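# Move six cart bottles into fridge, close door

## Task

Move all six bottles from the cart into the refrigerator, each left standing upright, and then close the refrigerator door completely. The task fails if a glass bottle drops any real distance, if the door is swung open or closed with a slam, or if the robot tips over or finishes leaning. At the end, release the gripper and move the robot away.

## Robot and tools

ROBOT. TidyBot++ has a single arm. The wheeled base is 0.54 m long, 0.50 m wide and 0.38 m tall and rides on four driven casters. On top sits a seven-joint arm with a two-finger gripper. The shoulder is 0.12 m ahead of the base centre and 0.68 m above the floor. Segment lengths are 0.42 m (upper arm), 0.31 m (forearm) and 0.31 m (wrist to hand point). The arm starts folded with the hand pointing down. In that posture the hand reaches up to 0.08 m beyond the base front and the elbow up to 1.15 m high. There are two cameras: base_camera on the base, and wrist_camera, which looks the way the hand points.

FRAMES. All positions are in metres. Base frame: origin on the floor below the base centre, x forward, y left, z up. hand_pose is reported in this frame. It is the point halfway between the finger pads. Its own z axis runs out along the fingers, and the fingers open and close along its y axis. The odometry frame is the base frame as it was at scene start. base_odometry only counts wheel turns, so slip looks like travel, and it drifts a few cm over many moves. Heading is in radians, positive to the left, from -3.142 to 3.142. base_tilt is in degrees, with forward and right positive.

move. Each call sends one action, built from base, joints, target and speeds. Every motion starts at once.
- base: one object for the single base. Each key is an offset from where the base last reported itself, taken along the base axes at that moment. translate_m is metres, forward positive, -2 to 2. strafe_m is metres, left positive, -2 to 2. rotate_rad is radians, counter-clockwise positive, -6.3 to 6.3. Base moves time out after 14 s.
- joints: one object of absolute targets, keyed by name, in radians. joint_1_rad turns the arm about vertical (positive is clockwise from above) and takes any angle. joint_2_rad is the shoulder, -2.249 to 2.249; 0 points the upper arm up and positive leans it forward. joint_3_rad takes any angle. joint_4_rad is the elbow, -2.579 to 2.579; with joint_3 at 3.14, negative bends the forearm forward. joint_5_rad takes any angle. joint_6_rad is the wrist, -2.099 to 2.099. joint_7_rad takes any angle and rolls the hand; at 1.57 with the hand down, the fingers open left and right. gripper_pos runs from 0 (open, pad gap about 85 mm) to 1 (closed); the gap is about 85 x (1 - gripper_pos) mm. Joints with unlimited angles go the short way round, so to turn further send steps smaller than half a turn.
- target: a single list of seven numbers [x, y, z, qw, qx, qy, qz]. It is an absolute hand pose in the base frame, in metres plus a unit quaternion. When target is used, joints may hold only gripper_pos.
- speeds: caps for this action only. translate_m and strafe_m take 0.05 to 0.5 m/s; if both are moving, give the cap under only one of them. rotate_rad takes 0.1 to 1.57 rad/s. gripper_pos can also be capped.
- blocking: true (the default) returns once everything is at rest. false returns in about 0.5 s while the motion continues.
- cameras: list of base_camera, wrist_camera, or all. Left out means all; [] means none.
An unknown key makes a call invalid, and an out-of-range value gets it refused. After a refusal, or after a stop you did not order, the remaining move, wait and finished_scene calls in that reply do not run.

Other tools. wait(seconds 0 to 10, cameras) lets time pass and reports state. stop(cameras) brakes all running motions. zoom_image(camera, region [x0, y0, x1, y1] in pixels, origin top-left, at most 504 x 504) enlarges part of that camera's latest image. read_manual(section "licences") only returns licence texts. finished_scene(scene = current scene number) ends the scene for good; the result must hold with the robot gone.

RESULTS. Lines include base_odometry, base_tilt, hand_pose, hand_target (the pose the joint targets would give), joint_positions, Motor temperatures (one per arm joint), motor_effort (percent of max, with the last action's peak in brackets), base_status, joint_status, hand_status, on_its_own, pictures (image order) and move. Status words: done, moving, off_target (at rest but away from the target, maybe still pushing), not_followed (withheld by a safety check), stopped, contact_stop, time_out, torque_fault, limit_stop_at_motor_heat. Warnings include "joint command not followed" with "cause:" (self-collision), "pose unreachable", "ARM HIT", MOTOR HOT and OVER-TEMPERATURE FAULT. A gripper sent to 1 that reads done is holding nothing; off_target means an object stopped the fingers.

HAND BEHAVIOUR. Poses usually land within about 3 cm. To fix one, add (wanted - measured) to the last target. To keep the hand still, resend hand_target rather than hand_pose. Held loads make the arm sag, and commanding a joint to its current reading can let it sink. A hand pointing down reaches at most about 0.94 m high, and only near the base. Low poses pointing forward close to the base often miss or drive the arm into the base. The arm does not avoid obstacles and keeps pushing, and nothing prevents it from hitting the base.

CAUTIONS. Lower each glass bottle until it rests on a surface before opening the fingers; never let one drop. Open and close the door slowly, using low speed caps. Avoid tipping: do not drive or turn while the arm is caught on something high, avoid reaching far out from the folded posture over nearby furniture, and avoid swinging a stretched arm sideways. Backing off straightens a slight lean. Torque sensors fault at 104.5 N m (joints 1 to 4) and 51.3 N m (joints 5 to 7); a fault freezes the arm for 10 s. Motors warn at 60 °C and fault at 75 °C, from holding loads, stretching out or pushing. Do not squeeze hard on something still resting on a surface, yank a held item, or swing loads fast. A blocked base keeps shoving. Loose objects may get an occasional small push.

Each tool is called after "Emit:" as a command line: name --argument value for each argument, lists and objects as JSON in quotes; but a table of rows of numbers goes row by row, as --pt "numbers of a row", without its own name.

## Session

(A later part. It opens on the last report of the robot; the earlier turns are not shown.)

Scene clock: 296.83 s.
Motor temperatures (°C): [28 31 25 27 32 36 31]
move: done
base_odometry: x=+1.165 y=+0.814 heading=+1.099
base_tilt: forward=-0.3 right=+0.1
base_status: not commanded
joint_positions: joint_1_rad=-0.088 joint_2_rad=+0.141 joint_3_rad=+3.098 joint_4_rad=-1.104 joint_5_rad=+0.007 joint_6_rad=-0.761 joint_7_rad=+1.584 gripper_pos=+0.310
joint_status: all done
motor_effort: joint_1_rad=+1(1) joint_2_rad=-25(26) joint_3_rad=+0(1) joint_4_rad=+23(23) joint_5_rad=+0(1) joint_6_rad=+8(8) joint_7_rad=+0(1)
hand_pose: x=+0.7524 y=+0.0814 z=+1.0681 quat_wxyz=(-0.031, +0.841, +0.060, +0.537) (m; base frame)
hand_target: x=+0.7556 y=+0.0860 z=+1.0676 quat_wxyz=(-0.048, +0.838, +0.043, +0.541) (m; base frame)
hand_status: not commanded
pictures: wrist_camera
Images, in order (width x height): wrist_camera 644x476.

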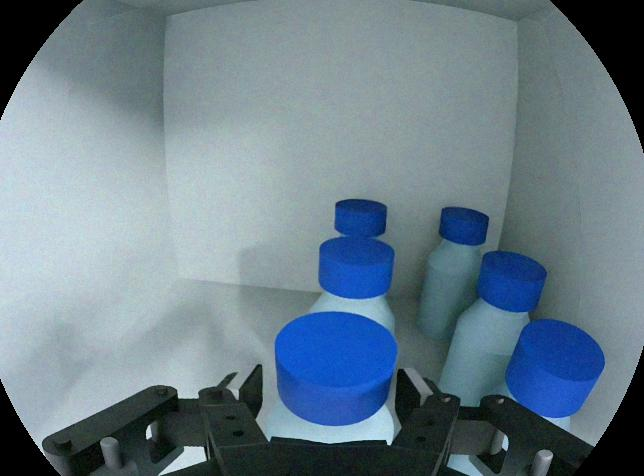

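Emit:
move --base '{"translate_m":-0.08,"strafe_m":-0.007}' --speeds '{"translate_m":0.15}' --cameras '["wrist_camera"]'

Emit:
move --base '{"translate_m":-0.55}' --speeds '{"translate_m":0.35}'

Scene clock: 298.73 s.
Motor temperatures (°C): [28 31 25 27 32 36 31]
move: done
base_odometry: x=+1.135 y=+0.739 heading=+1.099
base_tilt: forward=-0.3 right=+0.1
base_status: done
joint_positions: joint_1_rad=-0.088 joint_2_rad=+0.132 joint_3_rad=+3.098 joint_4_rad=-1.106 joint_5_rad=+0.007 joint_6_rad=-0.761 joint_7_rad=+1.584 gripper_pos=+0.310
joint_status: not commanded
motor_effort: joint_1_rad=+0(2) joint_2_rad=-25(29) joint_3_rad=+0(2) joint_4_rad=+23(23) joint_5_rad=+0(1) joint_6_rad=+7(8) joint_7_rad=+0(1)
hand_pose: x=+0.7488 y=+0.0812 z=+1.0727 quat_wxyz=(-0.031, +0.839, +0.060, +0.540) (m; base frame)
hand_target: x=+0.7556 y=+0.0860 z=+1.0676 quat_wxyz=(-0.048, +0.838, +0.043, +0.541) (m; base frame)
hand_status: not commanded
pictures: wrist_camera
Images, in order (width x height): wrist_camera 644x476.

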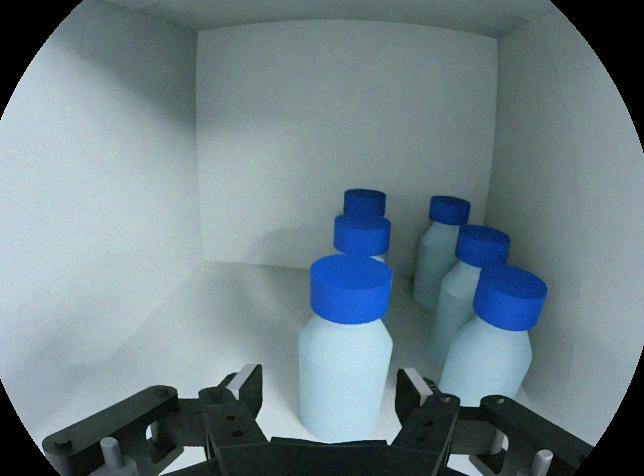

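Scene clock: 301.30 s.
Motor temperatures (°C): [28 31 25 27 32 36 31]
move: done
base_odometry: x=+0.885 y=+0.249 heading=+1.099
base_tilt: forward=-0.3 right=+0.1
base_status: done
joint_positions: joint_1_rad=-0.088 joint_2_rad=+0.131 joint_3_rad=+3.098 joint_4_rad=-1.107 joint_5_rad=+0.007 joint_6_rad=-0.761 joint_7_rad=+1.584 gripper_pos=+0.310
joint_status: not commanded
motor_effort: joint_1_rad=+1(2) joint_2_rad=-25(29) joint_3_rad=+0(1) joint_4_rad=+22(23) joint_5_rad=+0(1) joint_6_rad=+7(8) joint_7_rad=+0(1)
hand_pose: x=+0.7484 y=+0.0812 z=+1.0726 quat_wxyz=(-0.031, +0.839, +0.060, +0.540) (m; base frame)
hand_target: x=+0.7556 y=+0.0860 z=+1.0676 quat_wxyz=(-0.048, +0.838, +0.043, +0.541) (m; base frame)
hand_status: not commanded
pictures: base_camera, wrist_camera
Images, in order (width x height): base_camera 644x364, wrist_camera 644x476.

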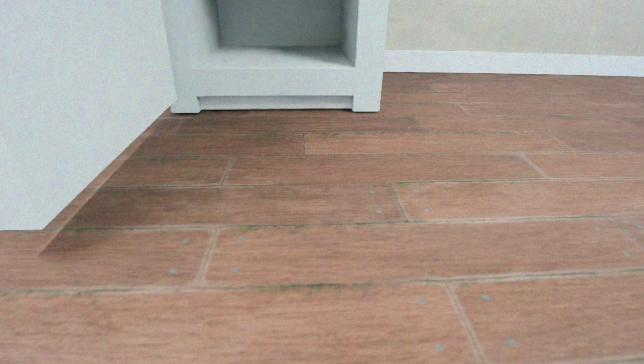

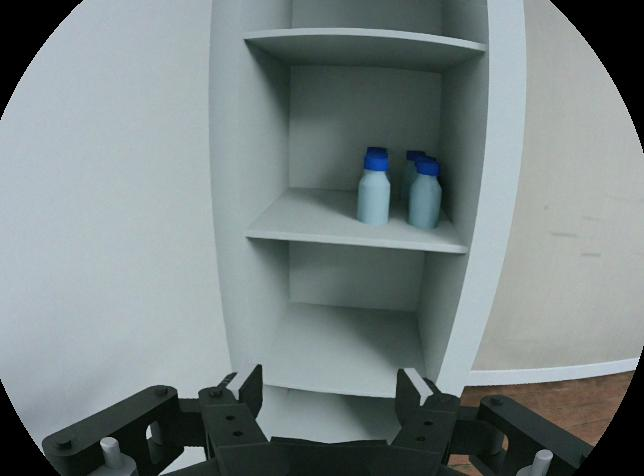

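Emit:
move --base '{"translate_m":-0.35,"strafe_m":0.0}' --joints '{"joint_1_rad":0.048,"joint_2_rad":-0.2,"joint_4_rad":-1.3,"joint_6_rad":-0.99,"gripper_pos":1.0}'

Scene clock: 305.23 s.
Motor temperatures (°C): [28 31 25 27 32 36 31]
move: done
base_odometry: x=+0.726 y=-0.063 heading=+1.099
base_tilt: forward=-0.3 right=+0.1
base_status: done
joint_positions: joint_1_rad=+0.032 joint_2_rad=-0.213 joint_3_rad=+3.098 joint_4_rad=-1.289 joint_5_rad=+0.007 joint_6_rad=-0.940 joint_7_rad=+1.584 gripper_pos=+0.999
joint_status: all done
motor_effort: joint_1_rad=+1(2) joint_2_rad=-11(30) joint_3_rad=+1(2) joint_4_rad=+21(25) joint_5_rad=+0(1) joint_6_rad=+6(8) joint_7_rad=-1(1)
hand_pose: x=+0.5872 y=+0.0087 z=+1.1084 quat_wxyz=(+0.008, +0.845, +0.013, +0.534) (m; base frame)
hand_target: x=+0.5854 y=+0.0040 z=+1.0821 quat_wxyz=(-0.003, +0.865, -0.011, +0.502) (m; base frame)
hand_status: not commanded
pictures: base_camera, wrist_camera
Images, in order (width x height): base_camera 644x364, wrist_camera 644x476.

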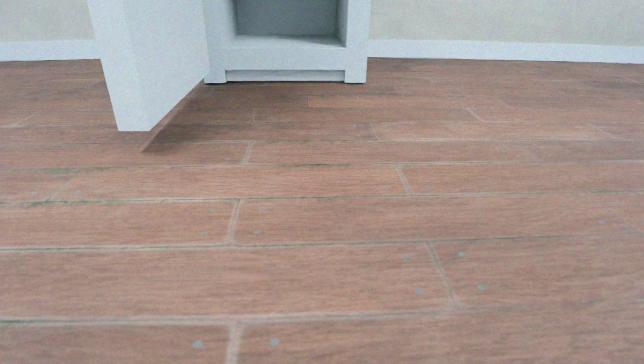

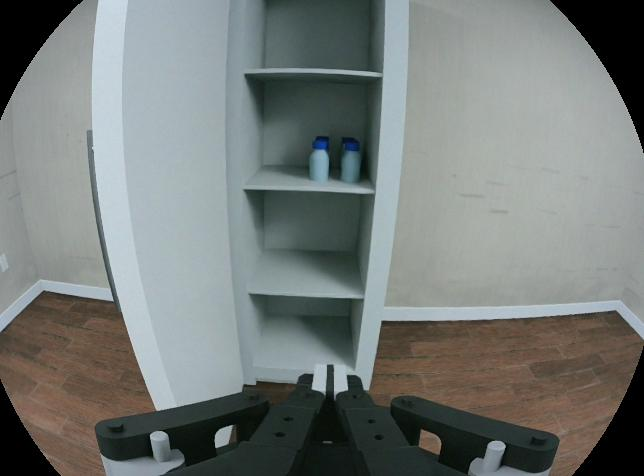

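Emit:
move --base '{"translate_m":0.2,"strafe_m":1.2,"rotate_rad":-1.42}' --speeds '{"rotate_rad":0.8}'

Scene clock: 311.33 s.
Motor temperatures (°C): [28 31 25 27 32 36 31]
move: done
base_odometry: x=-0.252 y=+0.660 heading=-0.322
base_tilt: forward=-0.3 right=+0.1
base_status: done
joint_positions: joint_1_rad=+0.041 joint_2_rad=-0.209 joint_3_rad=+3.098 joint_4_rad=-1.290 joint_5_rad=+0.007 joint_6_rad=-0.941 joint_7_rad=+1.584 gripper_pos=+0.999
joint_status: not commanded
motor_effort: joint_1_rad=+0(2) joint_2_rad=-12(13) joint_3_rad=+1(2) joint_4_rad=+22(22) joint_5_rad=+0(1) joint_6_rad=+7(8) joint_7_rad=+0(1)
hand_pose: x=+0.5886 y=+0.0045 z=+1.1055 quat_wxyz=(+0.010, +0.847, +0.009, +0.531) (m; base frame)
hand_target: x=+0.5854 y=+0.0040 z=+1.0821 quat_wxyz=(-0.003, +0.865, -0.011, +0.502) (m; base frame)
hand_status: not commanded
pictures: base_camera, wrist_camera
Images, in order (width x height): base_camera 644x364, wrist_camera 644x476.

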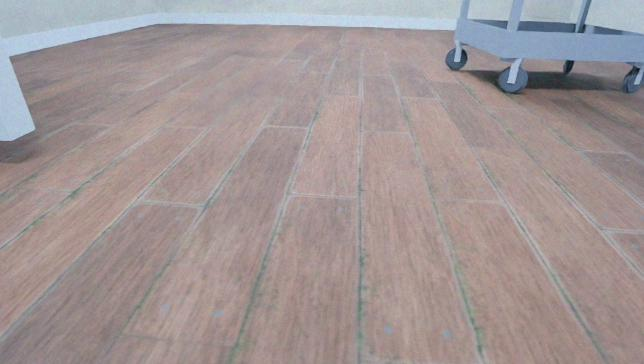

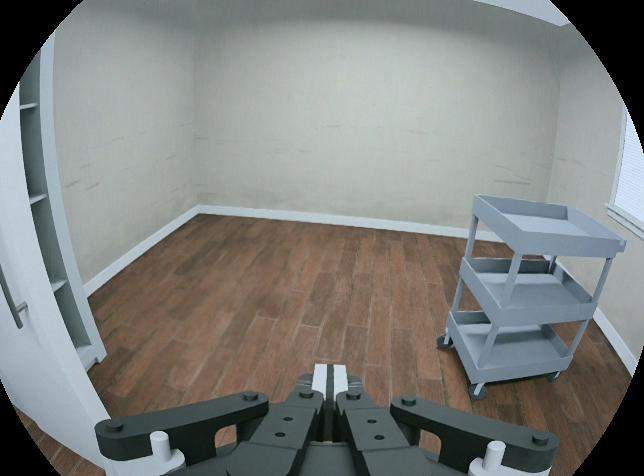

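Emit:
move --base '{"translate_m":-0.045,"strafe_m":0.887}' --speeds '{"strafe_m":0.4}'

Scene clock: 315.23 s.
Motor temperatures (°C): [28 31 25 27 32 36 31]
move: done
base_odometry: x=-0.015 y=+1.516 heading=-0.321
base_tilt: forward=-0.3 right=+0.1
base_status: done
joint_positions: joint_1_rad=+0.042 joint_2_rad=-0.209 joint_3_rad=+3.098 joint_4_rad=-1.290 joint_5_rad=+0.007 joint_6_rad=-0.941 joint_7_rad=+1.584 gripper_pos=+0.999
joint_status: not commanded
motor_effort: joint_1_rad=+1(2) joint_2_rad=-12(12) joint_3_rad=+1(3) joint_4_rad=+21(22) joint_5_rad=-1(1) joint_6_rad=+8(8) joint_7_rad=+0(1)
hand_pose: x=+0.5887 y=+0.0041 z=+1.1053 quat_wxyz=(+0.011, +0.847, +0.009, +0.531) (m; base frame)
hand_target: x=+0.5854 y=+0.0040 z=+1.0821 quat_wxyz=(-0.003, +0.865, -0.011, +0.502) (m; base frame)
hand_status: not commanded
pictures: base_camera, wrist_camera
Images, in order (width x height): base_camera 644x364, wrist_camera 644x476.

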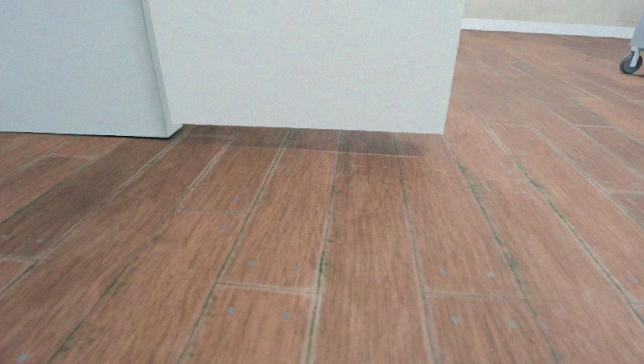

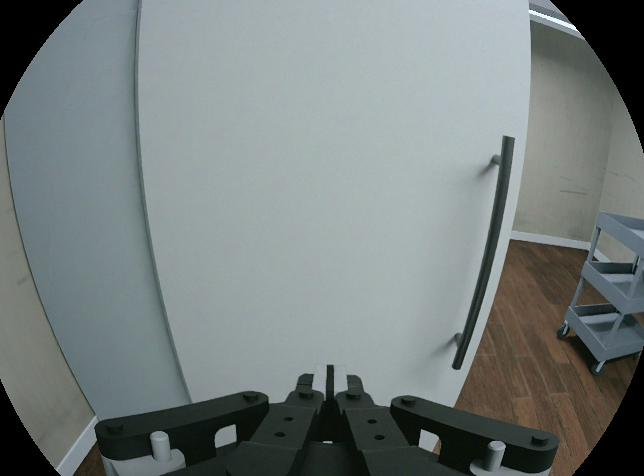

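Emit:
move --base '{"translate_m":0.2,"strafe_m":-0.021,"rotate_rad":-0.107}' --speeds '{"translate_m":0.2}'

Scene clock: 319.93 s.
Motor temperatures (°C): [28 31 25 26 32 36 31]
move: done
base_odometry: x=+0.169 y=+1.433 heading=-0.430
base_tilt: forward=-0.3 right=+0.1
base_status: done
joint_positions: joint_1_rad=+0.045 joint_2_rad=-0.202 joint_3_rad=+3.098 joint_4_rad=-1.292 joint_5_rad=+0.007 joint_6_rad=-0.942 joint_7_rad=+1.584 gripper_pos=+0.999
joint_status: not commanded
motor_effort: joint_1_rad=+1(2) joint_2_rad=-11(15) joint_3_rad=+1(3) joint_4_rad=+21(22) joint_5_rad=+0(1) joint_6_rad=+7(8) joint_7_rad=+0(1)
hand_pose: x=+0.5917 y=+0.0022 z=+1.1010 quat_wxyz=(+0.011, +0.850, +0.007, +0.527) (m; base frame)
hand_target: x=+0.5854 y=+0.0040 z=+1.0821 quat_wxyz=(-0.003, +0.865, -0.011, +0.502) (m; base frame)
hand_status: not commanded
pictures: base_camera, wrist_camera
Images, in order (width x height): base_camera 644x364, wrist_camera 644x476.

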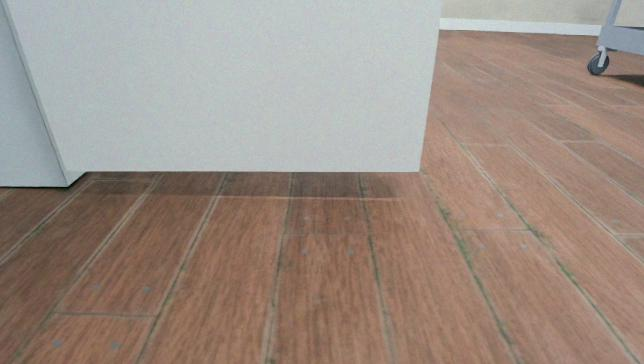

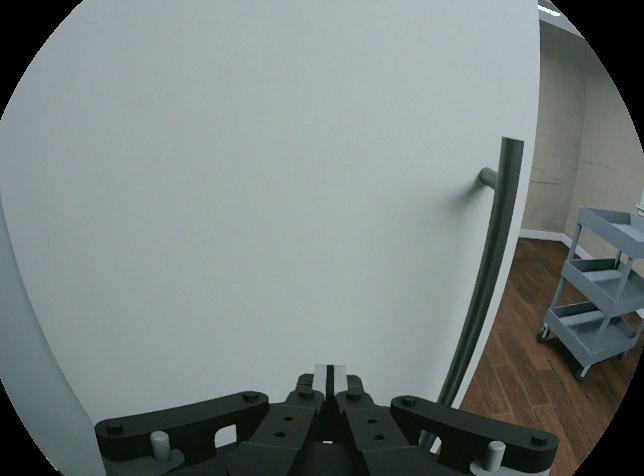

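Emit:
move --base '{"translate_m":0.07,"strafe_m":0.02}' --speeds '{"translate_m":0.08}'

Scene clock: 322.17 s.
Motor temperatures (°C): [28 31 25 26 32 36 31]
move: done
base_odometry: x=+0.241 y=+1.422 heading=-0.430
base_tilt: forward=-0.3 right=+0.1
base_status: done
joint_positions: joint_1_rad=+0.045 joint_2_rad=-0.203 joint_3_rad=+3.098 joint_4_rad=-1.292 joint_5_rad=+0.007 joint_6_rad=-0.942 joint_7_rad=+1.584 gripper_pos=+0.999
joint_status: not commanded
motor_effort: joint_1_rad=+1(1) joint_2_rad=-12(14) joint_3_rad=+1(1) joint_4_rad=+21(22) joint_5_rad=+0(1) joint_6_rad=+7(8) joint_7_rad=+1(1)
hand_pose: x=+0.5914 y=+0.0022 z=+1.1011 quat_wxyz=(+0.011, +0.850, +0.007, +0.527) (m; base frame)
hand_target: x=+0.5854 y=+0.0040 z=+1.0821 quat_wxyz=(-0.003, +0.865, -0.011, +0.502) (m; base frame)
hand_status: not commanded
pictures: base_camera, wrist_camera
Images, in order (width x height): base_camera 644x364, wrist_camera 644x476.

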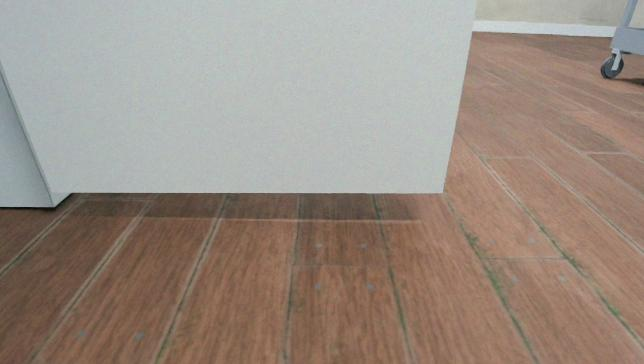

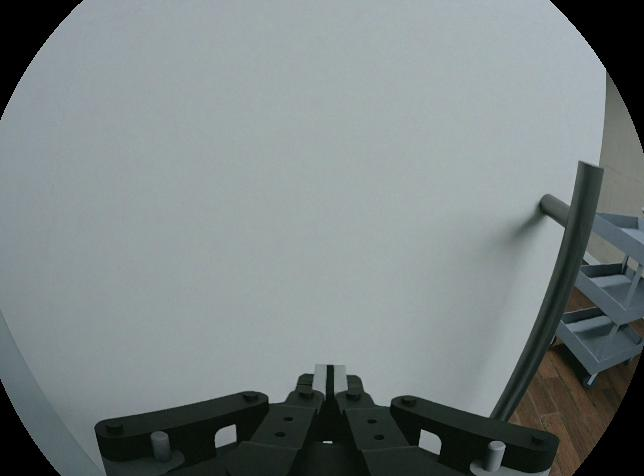

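Emit:
move --base '{"translate_m":0.164,"strafe_m":-0.169,"rotate_rad":0.3}' --speeds '{"translate_m":0.15,"rotate_rad":0.2}'

Scene clock: 325.10 s.
Motor temperatures (°C): [28 31 25 26 32 36 31]
move: done
base_odometry: x=+0.320 y=+1.200 heading=-0.129
base_tilt: forward=-0.3 right=+0.1
base_status: done
joint_positions: joint_1_rad=+0.046 joint_2_rad=-0.205 joint_3_rad=+3.097 joint_4_rad=-1.293 joint_5_rad=+0.007 joint_6_rad=-0.963 joint_7_rad=+1.584 gripper_pos=+0.999
joint_status: not commanded
motor_effort: joint_1_rad=+0(3) joint_2_rad=-11(13) joint_3_rad=+0(4) joint_4_rad=+22(22) joint_5_rad=+1(2) joint_6_rad=+7(11) joint_7_rad=-1(1)
hand_pose: x=+0.5876 y=+0.0019 z=+1.0957 quat_wxyz=(+0.012, +0.855, +0.007, +0.518) (m; base frame)
hand_target: x=+0.5854 y=+0.0040 z=+1.0821 quat_wxyz=(-0.003, +0.865, -0.011, +0.502) (m; base frame)
hand_status: not commanded
pictures: base_camera, wrist_camera
Images, in order (width x height): base_camera 644x364, wrist_camera 644x476.

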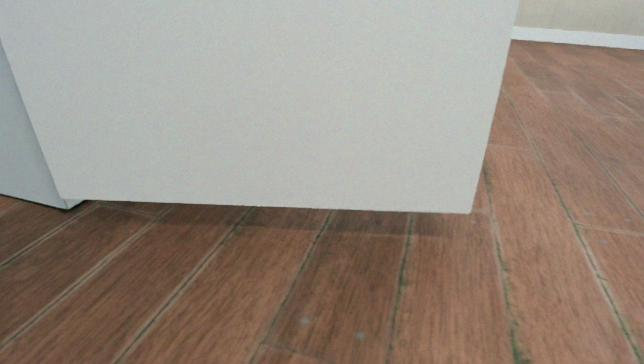

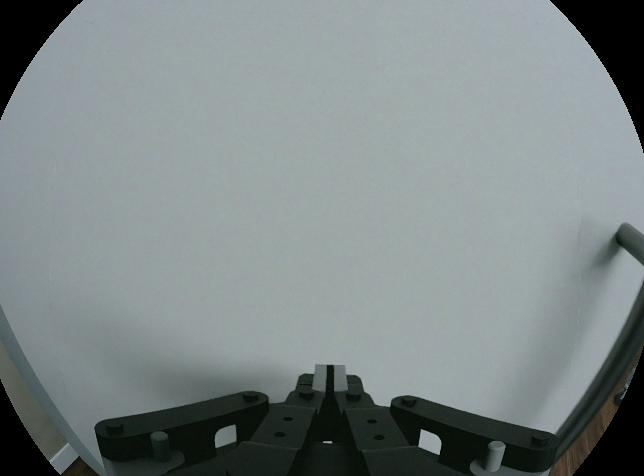

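Emit:
move --base '{"translate_m":0.145,"strafe_m":-0.172,"rotate_rad":0.3}' --speeds '{"translate_m":0.15,"rotate_rad":0.2}'

Scene clock: 327.80 s.
Motor temperatures (°C): [28 31 25 26 32 36 31]
move: done
base_odometry: x=+0.441 y=+1.010 heading=+0.173
base_tilt: forward=-0.3 right=+0.1
base_status: done
joint_positions: joint_1_rad=+0.046 joint_2_rad=-0.205 joint_3_rad=+3.097 joint_4_rad=-1.293 joint_5_rad=+0.007 joint_6_rad=-0.963 joint_7_rad=+1.584 gripper_pos=+0.999
joint_status: not commanded
motor_effort: joint_1_rad=+0(2) joint_2_rad=-11(13) joint_3_rad=+1(2) joint_4_rad=+21(22) joint_5_rad=+0(1) joint_6_rad=+7(8) joint_7_rad=+1(1)
hand_pose: x=+0.5873 y=+0.0018 z=+1.0960 quat_wxyz=(+0.012, +0.855, +0.007, +0.519) (m; base frame)
hand_target: x=+0.5854 y=+0.0040 z=+1.0821 quat_wxyz=(-0.003, +0.865, -0.011, +0.502) (m; base frame)
hand_status: not commanded
pictures: base_camera, wrist_camera
Images, in order (width x height): base_camera 644x364, wrist_camera 644x476.

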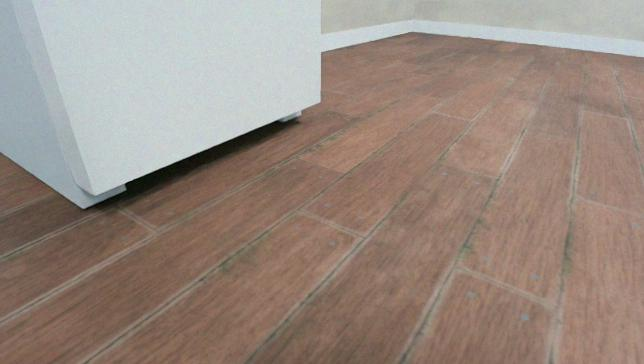

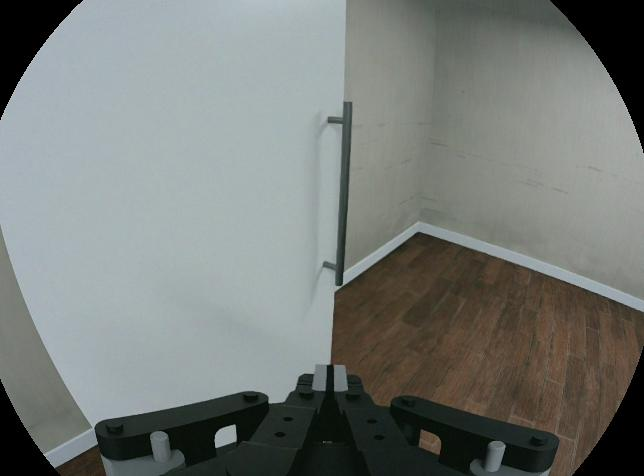

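Emit:
move --base '{"translate_m":0.464,"strafe_m":-0.489,"rotate_rad":0.925}' --speeds '{"translate_m":0.35,"rotate_rad":0.4}'

Scene clock: 331.60 s.
Motor temperatures (°C): [28 31 25 26 32 36 31]
move: done
base_odometry: x=+0.983 y=+0.608 heading=+1.097
base_tilt: forward=-0.3 right=+0.1
base_status: done
joint_positions: joint_1_rad=+0.046 joint_2_rad=-0.207 joint_3_rad=+3.097 joint_4_rad=-1.293 joint_5_rad=+0.007 joint_6_rad=-0.963 joint_7_rad=+1.584 gripper_pos=+0.999
joint_status: not commanded
motor_effort: joint_1_rad=+1(2) joint_2_rad=-11(13) joint_3_rad=+0(3) joint_4_rad=+21(22) joint_5_rad=-1(1) joint_6_rad=+7(8) joint_7_rad=+0(1)
hand_pose: x=+0.5866 y=+0.0018 z=+1.0968 quat_wxyz=(+0.012, +0.854, +0.007, +0.519) (m; base frame)
hand_target: x=+0.5854 y=+0.0040 z=+1.0821 quat_wxyz=(-0.003, +0.865, -0.011, +0.502) (m; base frame)
hand_status: not commanded
pictures: base_camera, wrist_camera
Images, in order (width x height): base_camera 644x364, wrist_camera 644x476.

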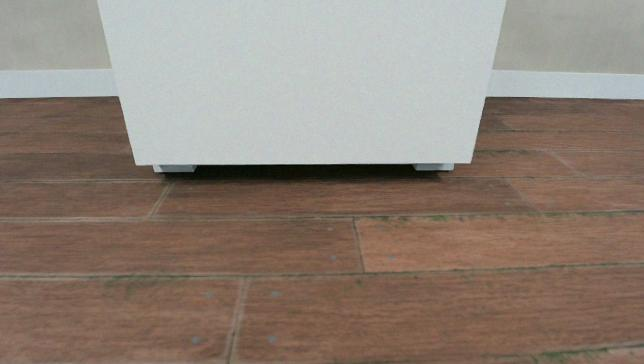

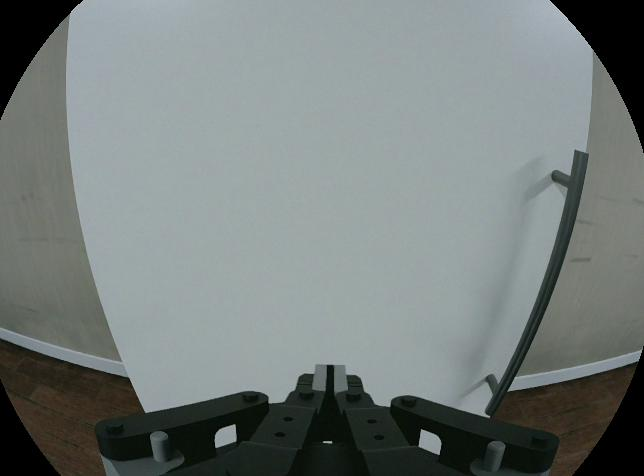

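Emit:
move --base '{"translate_m":0.08,"strafe_m":-0.04}' --speeds '{"translate_m":0.1}' --cameras '["wrist_camera"]'

Emit:
move --base '{"translate_m":0.05}' --speeds '{"translate_m":0.05}'

Scene clock: 333.47 s.
Motor temperatures (°C): [28 31 25 26 32 36 31]
move: done
base_odometry: x=+1.055 y=+0.661 heading=+1.097
base_tilt: forward=-0.3 right=+0.1
base_status: done
joint_positions: joint_1_rad=+0.046 joint_2_rad=-0.203 joint_3_rad=+3.097 joint_4_rad=-1.293 joint_5_rad=+0.007 joint_6_rad=-0.963 joint_7_rad=+1.584 gripper_pos=+0.999
joint_status: not commanded
motor_effort: joint_1_rad=+0(2) joint_2_rad=-11(14) joint_3_rad=+1(2) joint_4_rad=+21(22) joint_5_rad=+0(1) joint_6_rad=+7(8) joint_7_rad=+0(1)
hand_pose: x=+0.5883 y=+0.0018 z=+1.0948 quat_wxyz=(+0.012, +0.855, +0.007, +0.518) (m; base frame)
hand_target: x=+0.5854 y=+0.0040 z=+1.0821 quat_wxyz=(-0.003, +0.865, -0.011, +0.502) (m; base frame)
hand_status: not commanded
pictures: wrist_camera
Images, in order (width x height): wrist_camera 644x476.

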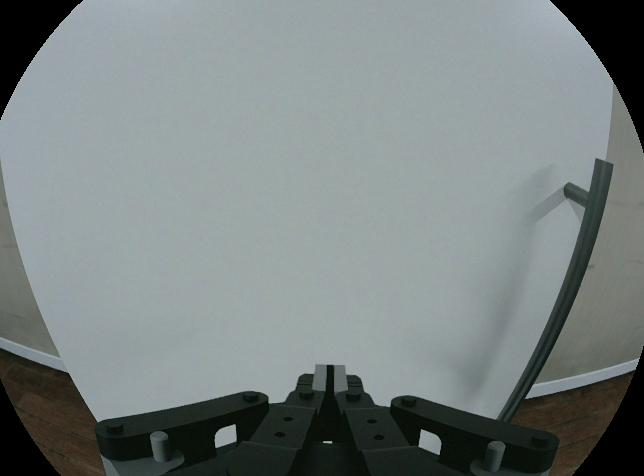

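Scene clock: 334.93 s.
Motor temperatures (°C): [28 31 25 26 32 36 31]
move: done
base_odometry: x=+1.078 y=+0.706 heading=+1.097
base_tilt: forward=-0.3 right=+0.1
base_status: done
joint_positions: joint_1_rad=+0.046 joint_2_rad=-0.203 joint_3_rad=+3.097 joint_4_rad=-1.293 joint_5_rad=+0.007 joint_6_rad=-0.963 joint_7_rad=+1.584 gripper_pos=+0.999
joint_status: not commanded
motor_effort: joint_1_rad=+1(2) joint_2_rad=-11(14) joint_3_rad=+1(2) joint_4_rad=+21(22) joint_5_rad=+0(1) joint_6_rad=+7(8) joint_7_rad=+0(1)
hand_pose: x=+0.5882 y=+0.0018 z=+1.0949 quat_wxyz=(+0.012, +0.855, +0.007, +0.518) (m; base frame)
hand_target: x=+0.5854 y=+0.0040 z=+1.0821 quat_wxyz=(-0.003, +0.865, -0.011, +0.502) (m; base frame)
hand_status: not commanded
pictures: base_camera, wrist_camera
Images, in order (width x height): base_camera 644x364, wrist_camera 644x476.

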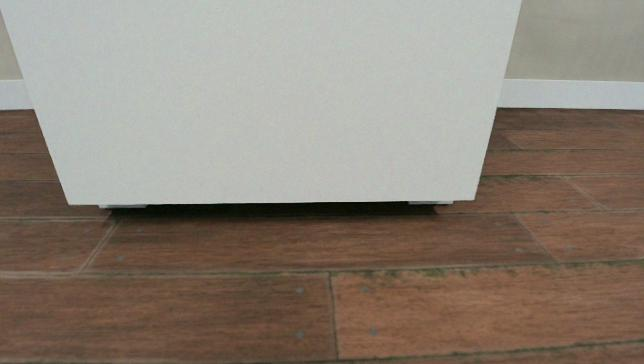

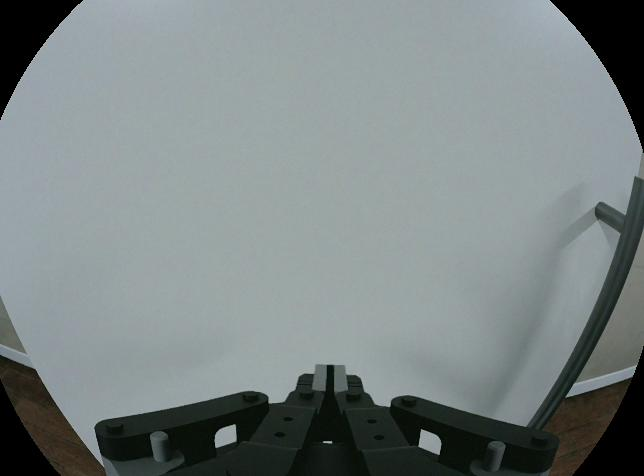

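Emit:
move --base '{"translate_m":0.03}' --speeds '{"translate_m":0.05}'

Scene clock: 336.37 s.
Motor temperatures (°C): [28 31 25 26 32 36 31]
move: done
base_odometry: x=+1.092 y=+0.732 heading=+1.096
base_tilt: forward=-0.3 right=+0.1
base_status: done
joint_positions: joint_1_rad=+0.046 joint_2_rad=-0.203 joint_3_rad=+3.097 joint_4_rad=-1.293 joint_5_rad=+0.007 joint_6_rad=-0.963 joint_7_rad=+1.584 gripper_pos=+0.999
joint_status: not commanded
motor_effort: joint_1_rad=+0(2) joint_2_rad=-11(15) joint_3_rad=+0(2) joint_4_rad=+21(22) joint_5_rad=+1(1) joint_6_rad=+7(8) joint_7_rad=+0(1)
hand_pose: x=+0.5882 y=+0.0018 z=+1.0949 quat_wxyz=(+0.012, +0.855, +0.007, +0.518) (m; base frame)
hand_target: x=+0.5854 y=+0.0040 z=+1.0821 quat_wxyz=(-0.003, +0.865, -0.011, +0.502) (m; base frame)
hand_status: not commanded
pictures: base_camera, wrist_camera
Images, in order (width x height): base_camera 644x364, wrist_camera 644x476.

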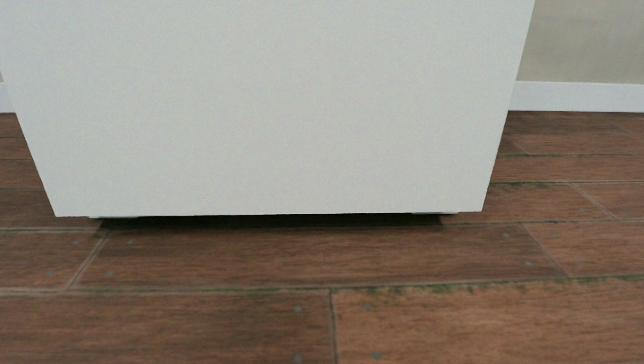

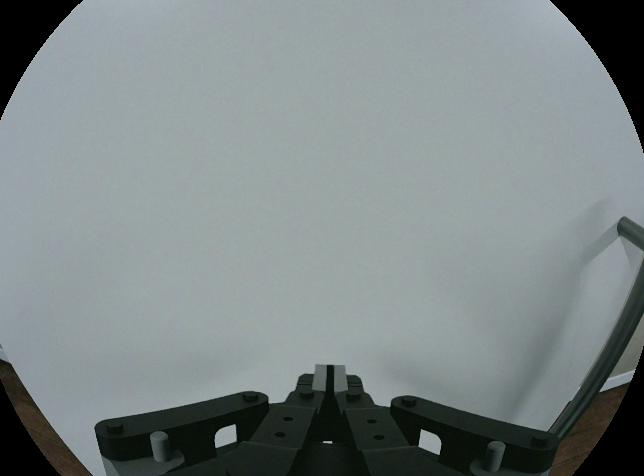

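Emit:
move --base '{"translate_m":0.03}' --speeds '{"translate_m":0.05}'

Scene clock: 337.67 s.
Motor temperatures (°C): [28 31 25 26 32 36 31]
move: done
base_odometry: x=+1.106 y=+0.759 heading=+1.096
base_tilt: forward=-0.3 right=+0.1
base_status: done
joint_positions: joint_1_rad=+0.046 joint_2_rad=-0.203 joint_3_rad=+3.097 joint_4_rad=-1.293 joint_5_rad=+0.007 joint_6_rad=-0.963 joint_7_rad=+1.584 gripper_pos=+0.999
joint_status: not commanded
motor_effort: joint_1_rad=+0(2) joint_2_rad=-10(15) joint_3_rad=+1(2) joint_4_rad=+21(22) joint_5_rad=-1(1) joint_6_rad=+7(7) joint_7_rad=+0(1)
hand_pose: x=+0.5882 y=+0.0018 z=+1.0948 quat_wxyz=(+0.012, +0.855, +0.007, +0.518) (m; base frame)
hand_target: x=+0.5854 y=+0.0040 z=+1.0821 quat_wxyz=(-0.003, +0.865, -0.011, +0.502) (m; base frame)
hand_status: not commanded
pictures: base_camera, wrist_camera
Images, in order (width x height): base_camera 644x364, wrist_camera 644x476.

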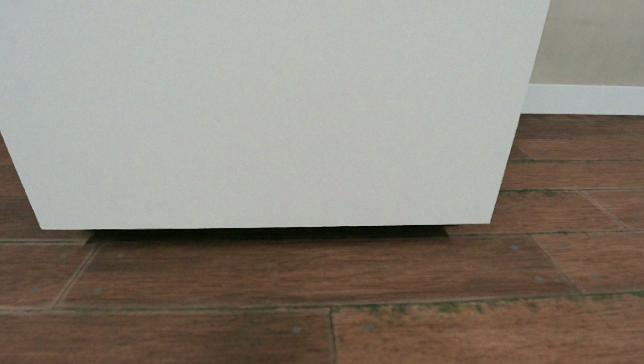

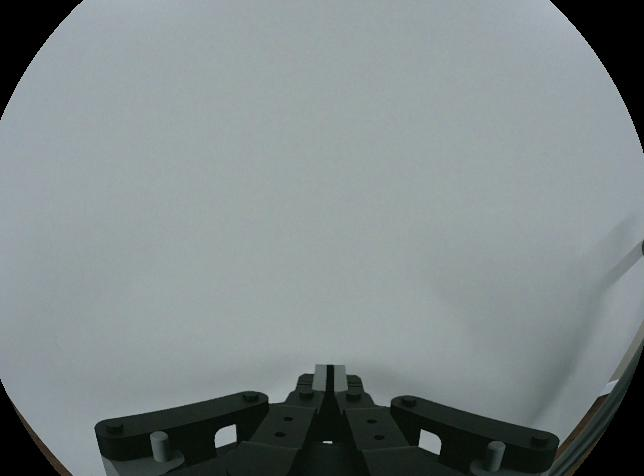

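Emit:
move --base '{"translate_m":0.03}' --speeds '{"translate_m":0.05}'

Scene clock: 339.13 s.
Motor temperatures (°C): [28 31 25 26 32 36 31]
move: done
base_odometry: x=+1.120 y=+0.786 heading=+1.096
base_tilt: forward=-0.3 right=+0.1
base_status: done
joint_positions: joint_1_rad=+0.046 joint_2_rad=-0.226 joint_3_rad=+3.097 joint_4_rad=-1.297 joint_5_rad=+0.007 joint_6_rad=-0.986 joint_7_rad=+1.584 gripper_pos=+0.999
joint_status: not commanded
motor_effort: joint_1_rad=+0(1) joint_2_rad=-8(13) joint_3_rad=+0(2) joint_4_rad=+22(23) joint_5_rad=+0(1) joint_6_rad=+9(14) joint_7_rad=+1(1)
hand_pose: x=+0.5753 y=+0.0021 z=+1.0969 quat_wxyz=(+0.012, +0.856, +0.007, +0.516) (m; base frame)
hand_target: x=+0.5854 y=+0.0040 z=+1.0821 quat_wxyz=(-0.003, +0.865, -0.011, +0.502) (m; base frame)
hand_status: not commanded
pictures: base_camera, wrist_camera
Images, in order (width x height): base_camera 644x364, wrist_camera 644x476.

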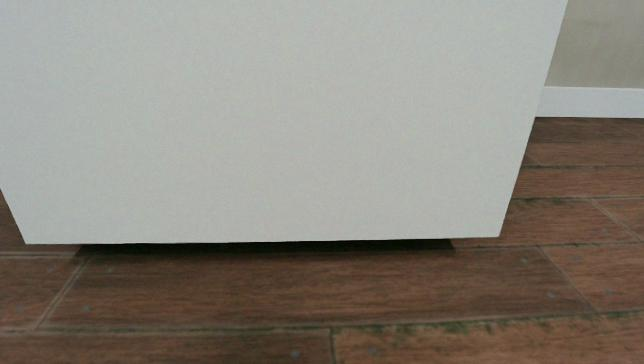

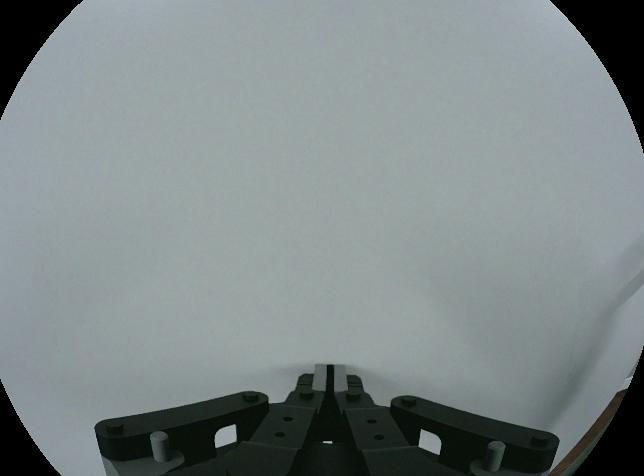

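Emit:
move --base '{"translate_m":-0.6}' --speeds '{"translate_m":0.2}'

Emit:
zoom_image --camera "wrist_camera" --region '[80, 60, 560, 420]'

Scene clock: 343.27 s.
Motor temperatures (°C): [28 31 25 26 32 36 31]
move: done
base_odometry: x=+0.846 y=+0.252 heading=+1.096
base_tilt: forward=-0.3 right=+0.1
base_status: done
joint_positions: joint_1_rad=+0.046 joint_2_rad=-0.207 joint_3_rad=+3.097 joint_4_rad=-1.298 joint_5_rad=+0.007 joint_6_rad=-0.986 joint_7_rad=+1.584 gripper_pos=+0.999
joint_status: not commanded
motor_effort: joint_1_rad=+1(2) joint_2_rad=-11(16) joint_3_rad=+1(2) joint_4_rad=+21(23) joint_5_rad=+0(1) joint_6_rad=+7(8) joint_7_rad=+0(1)
hand_pose: x=+0.5834 y=+0.0017 z=+1.0873 quat_wxyz=(+0.012, +0.862, +0.007, +0.507) (m; base frame)
hand_target: x=+0.5854 y=+0.0040 z=+1.0821 quat_wxyz=(-0.003, +0.865, -0.011, +0.502) (m; base frame)
hand_status: not commanded
pictures: base_camera, wrist_camera
Images, in order (width x height): base_camera 644x364, wrist_camera 644x476.

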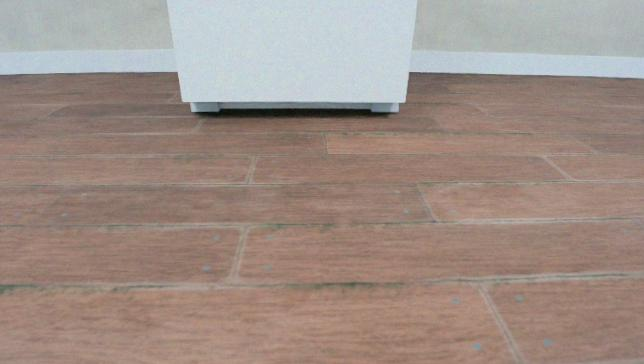

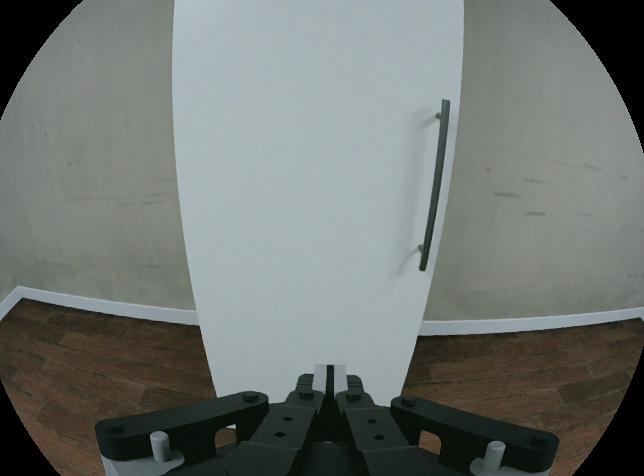

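Scaled by 1.050.

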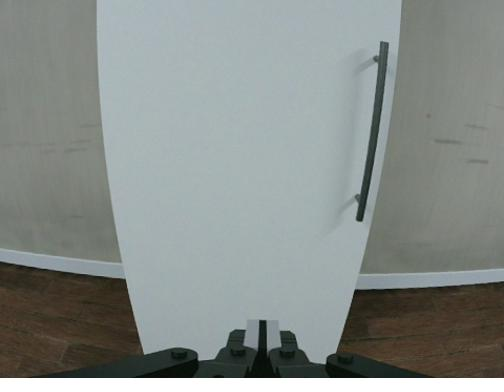

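Emit:
finished_scene --scene 2

The scene is finished: the task was done.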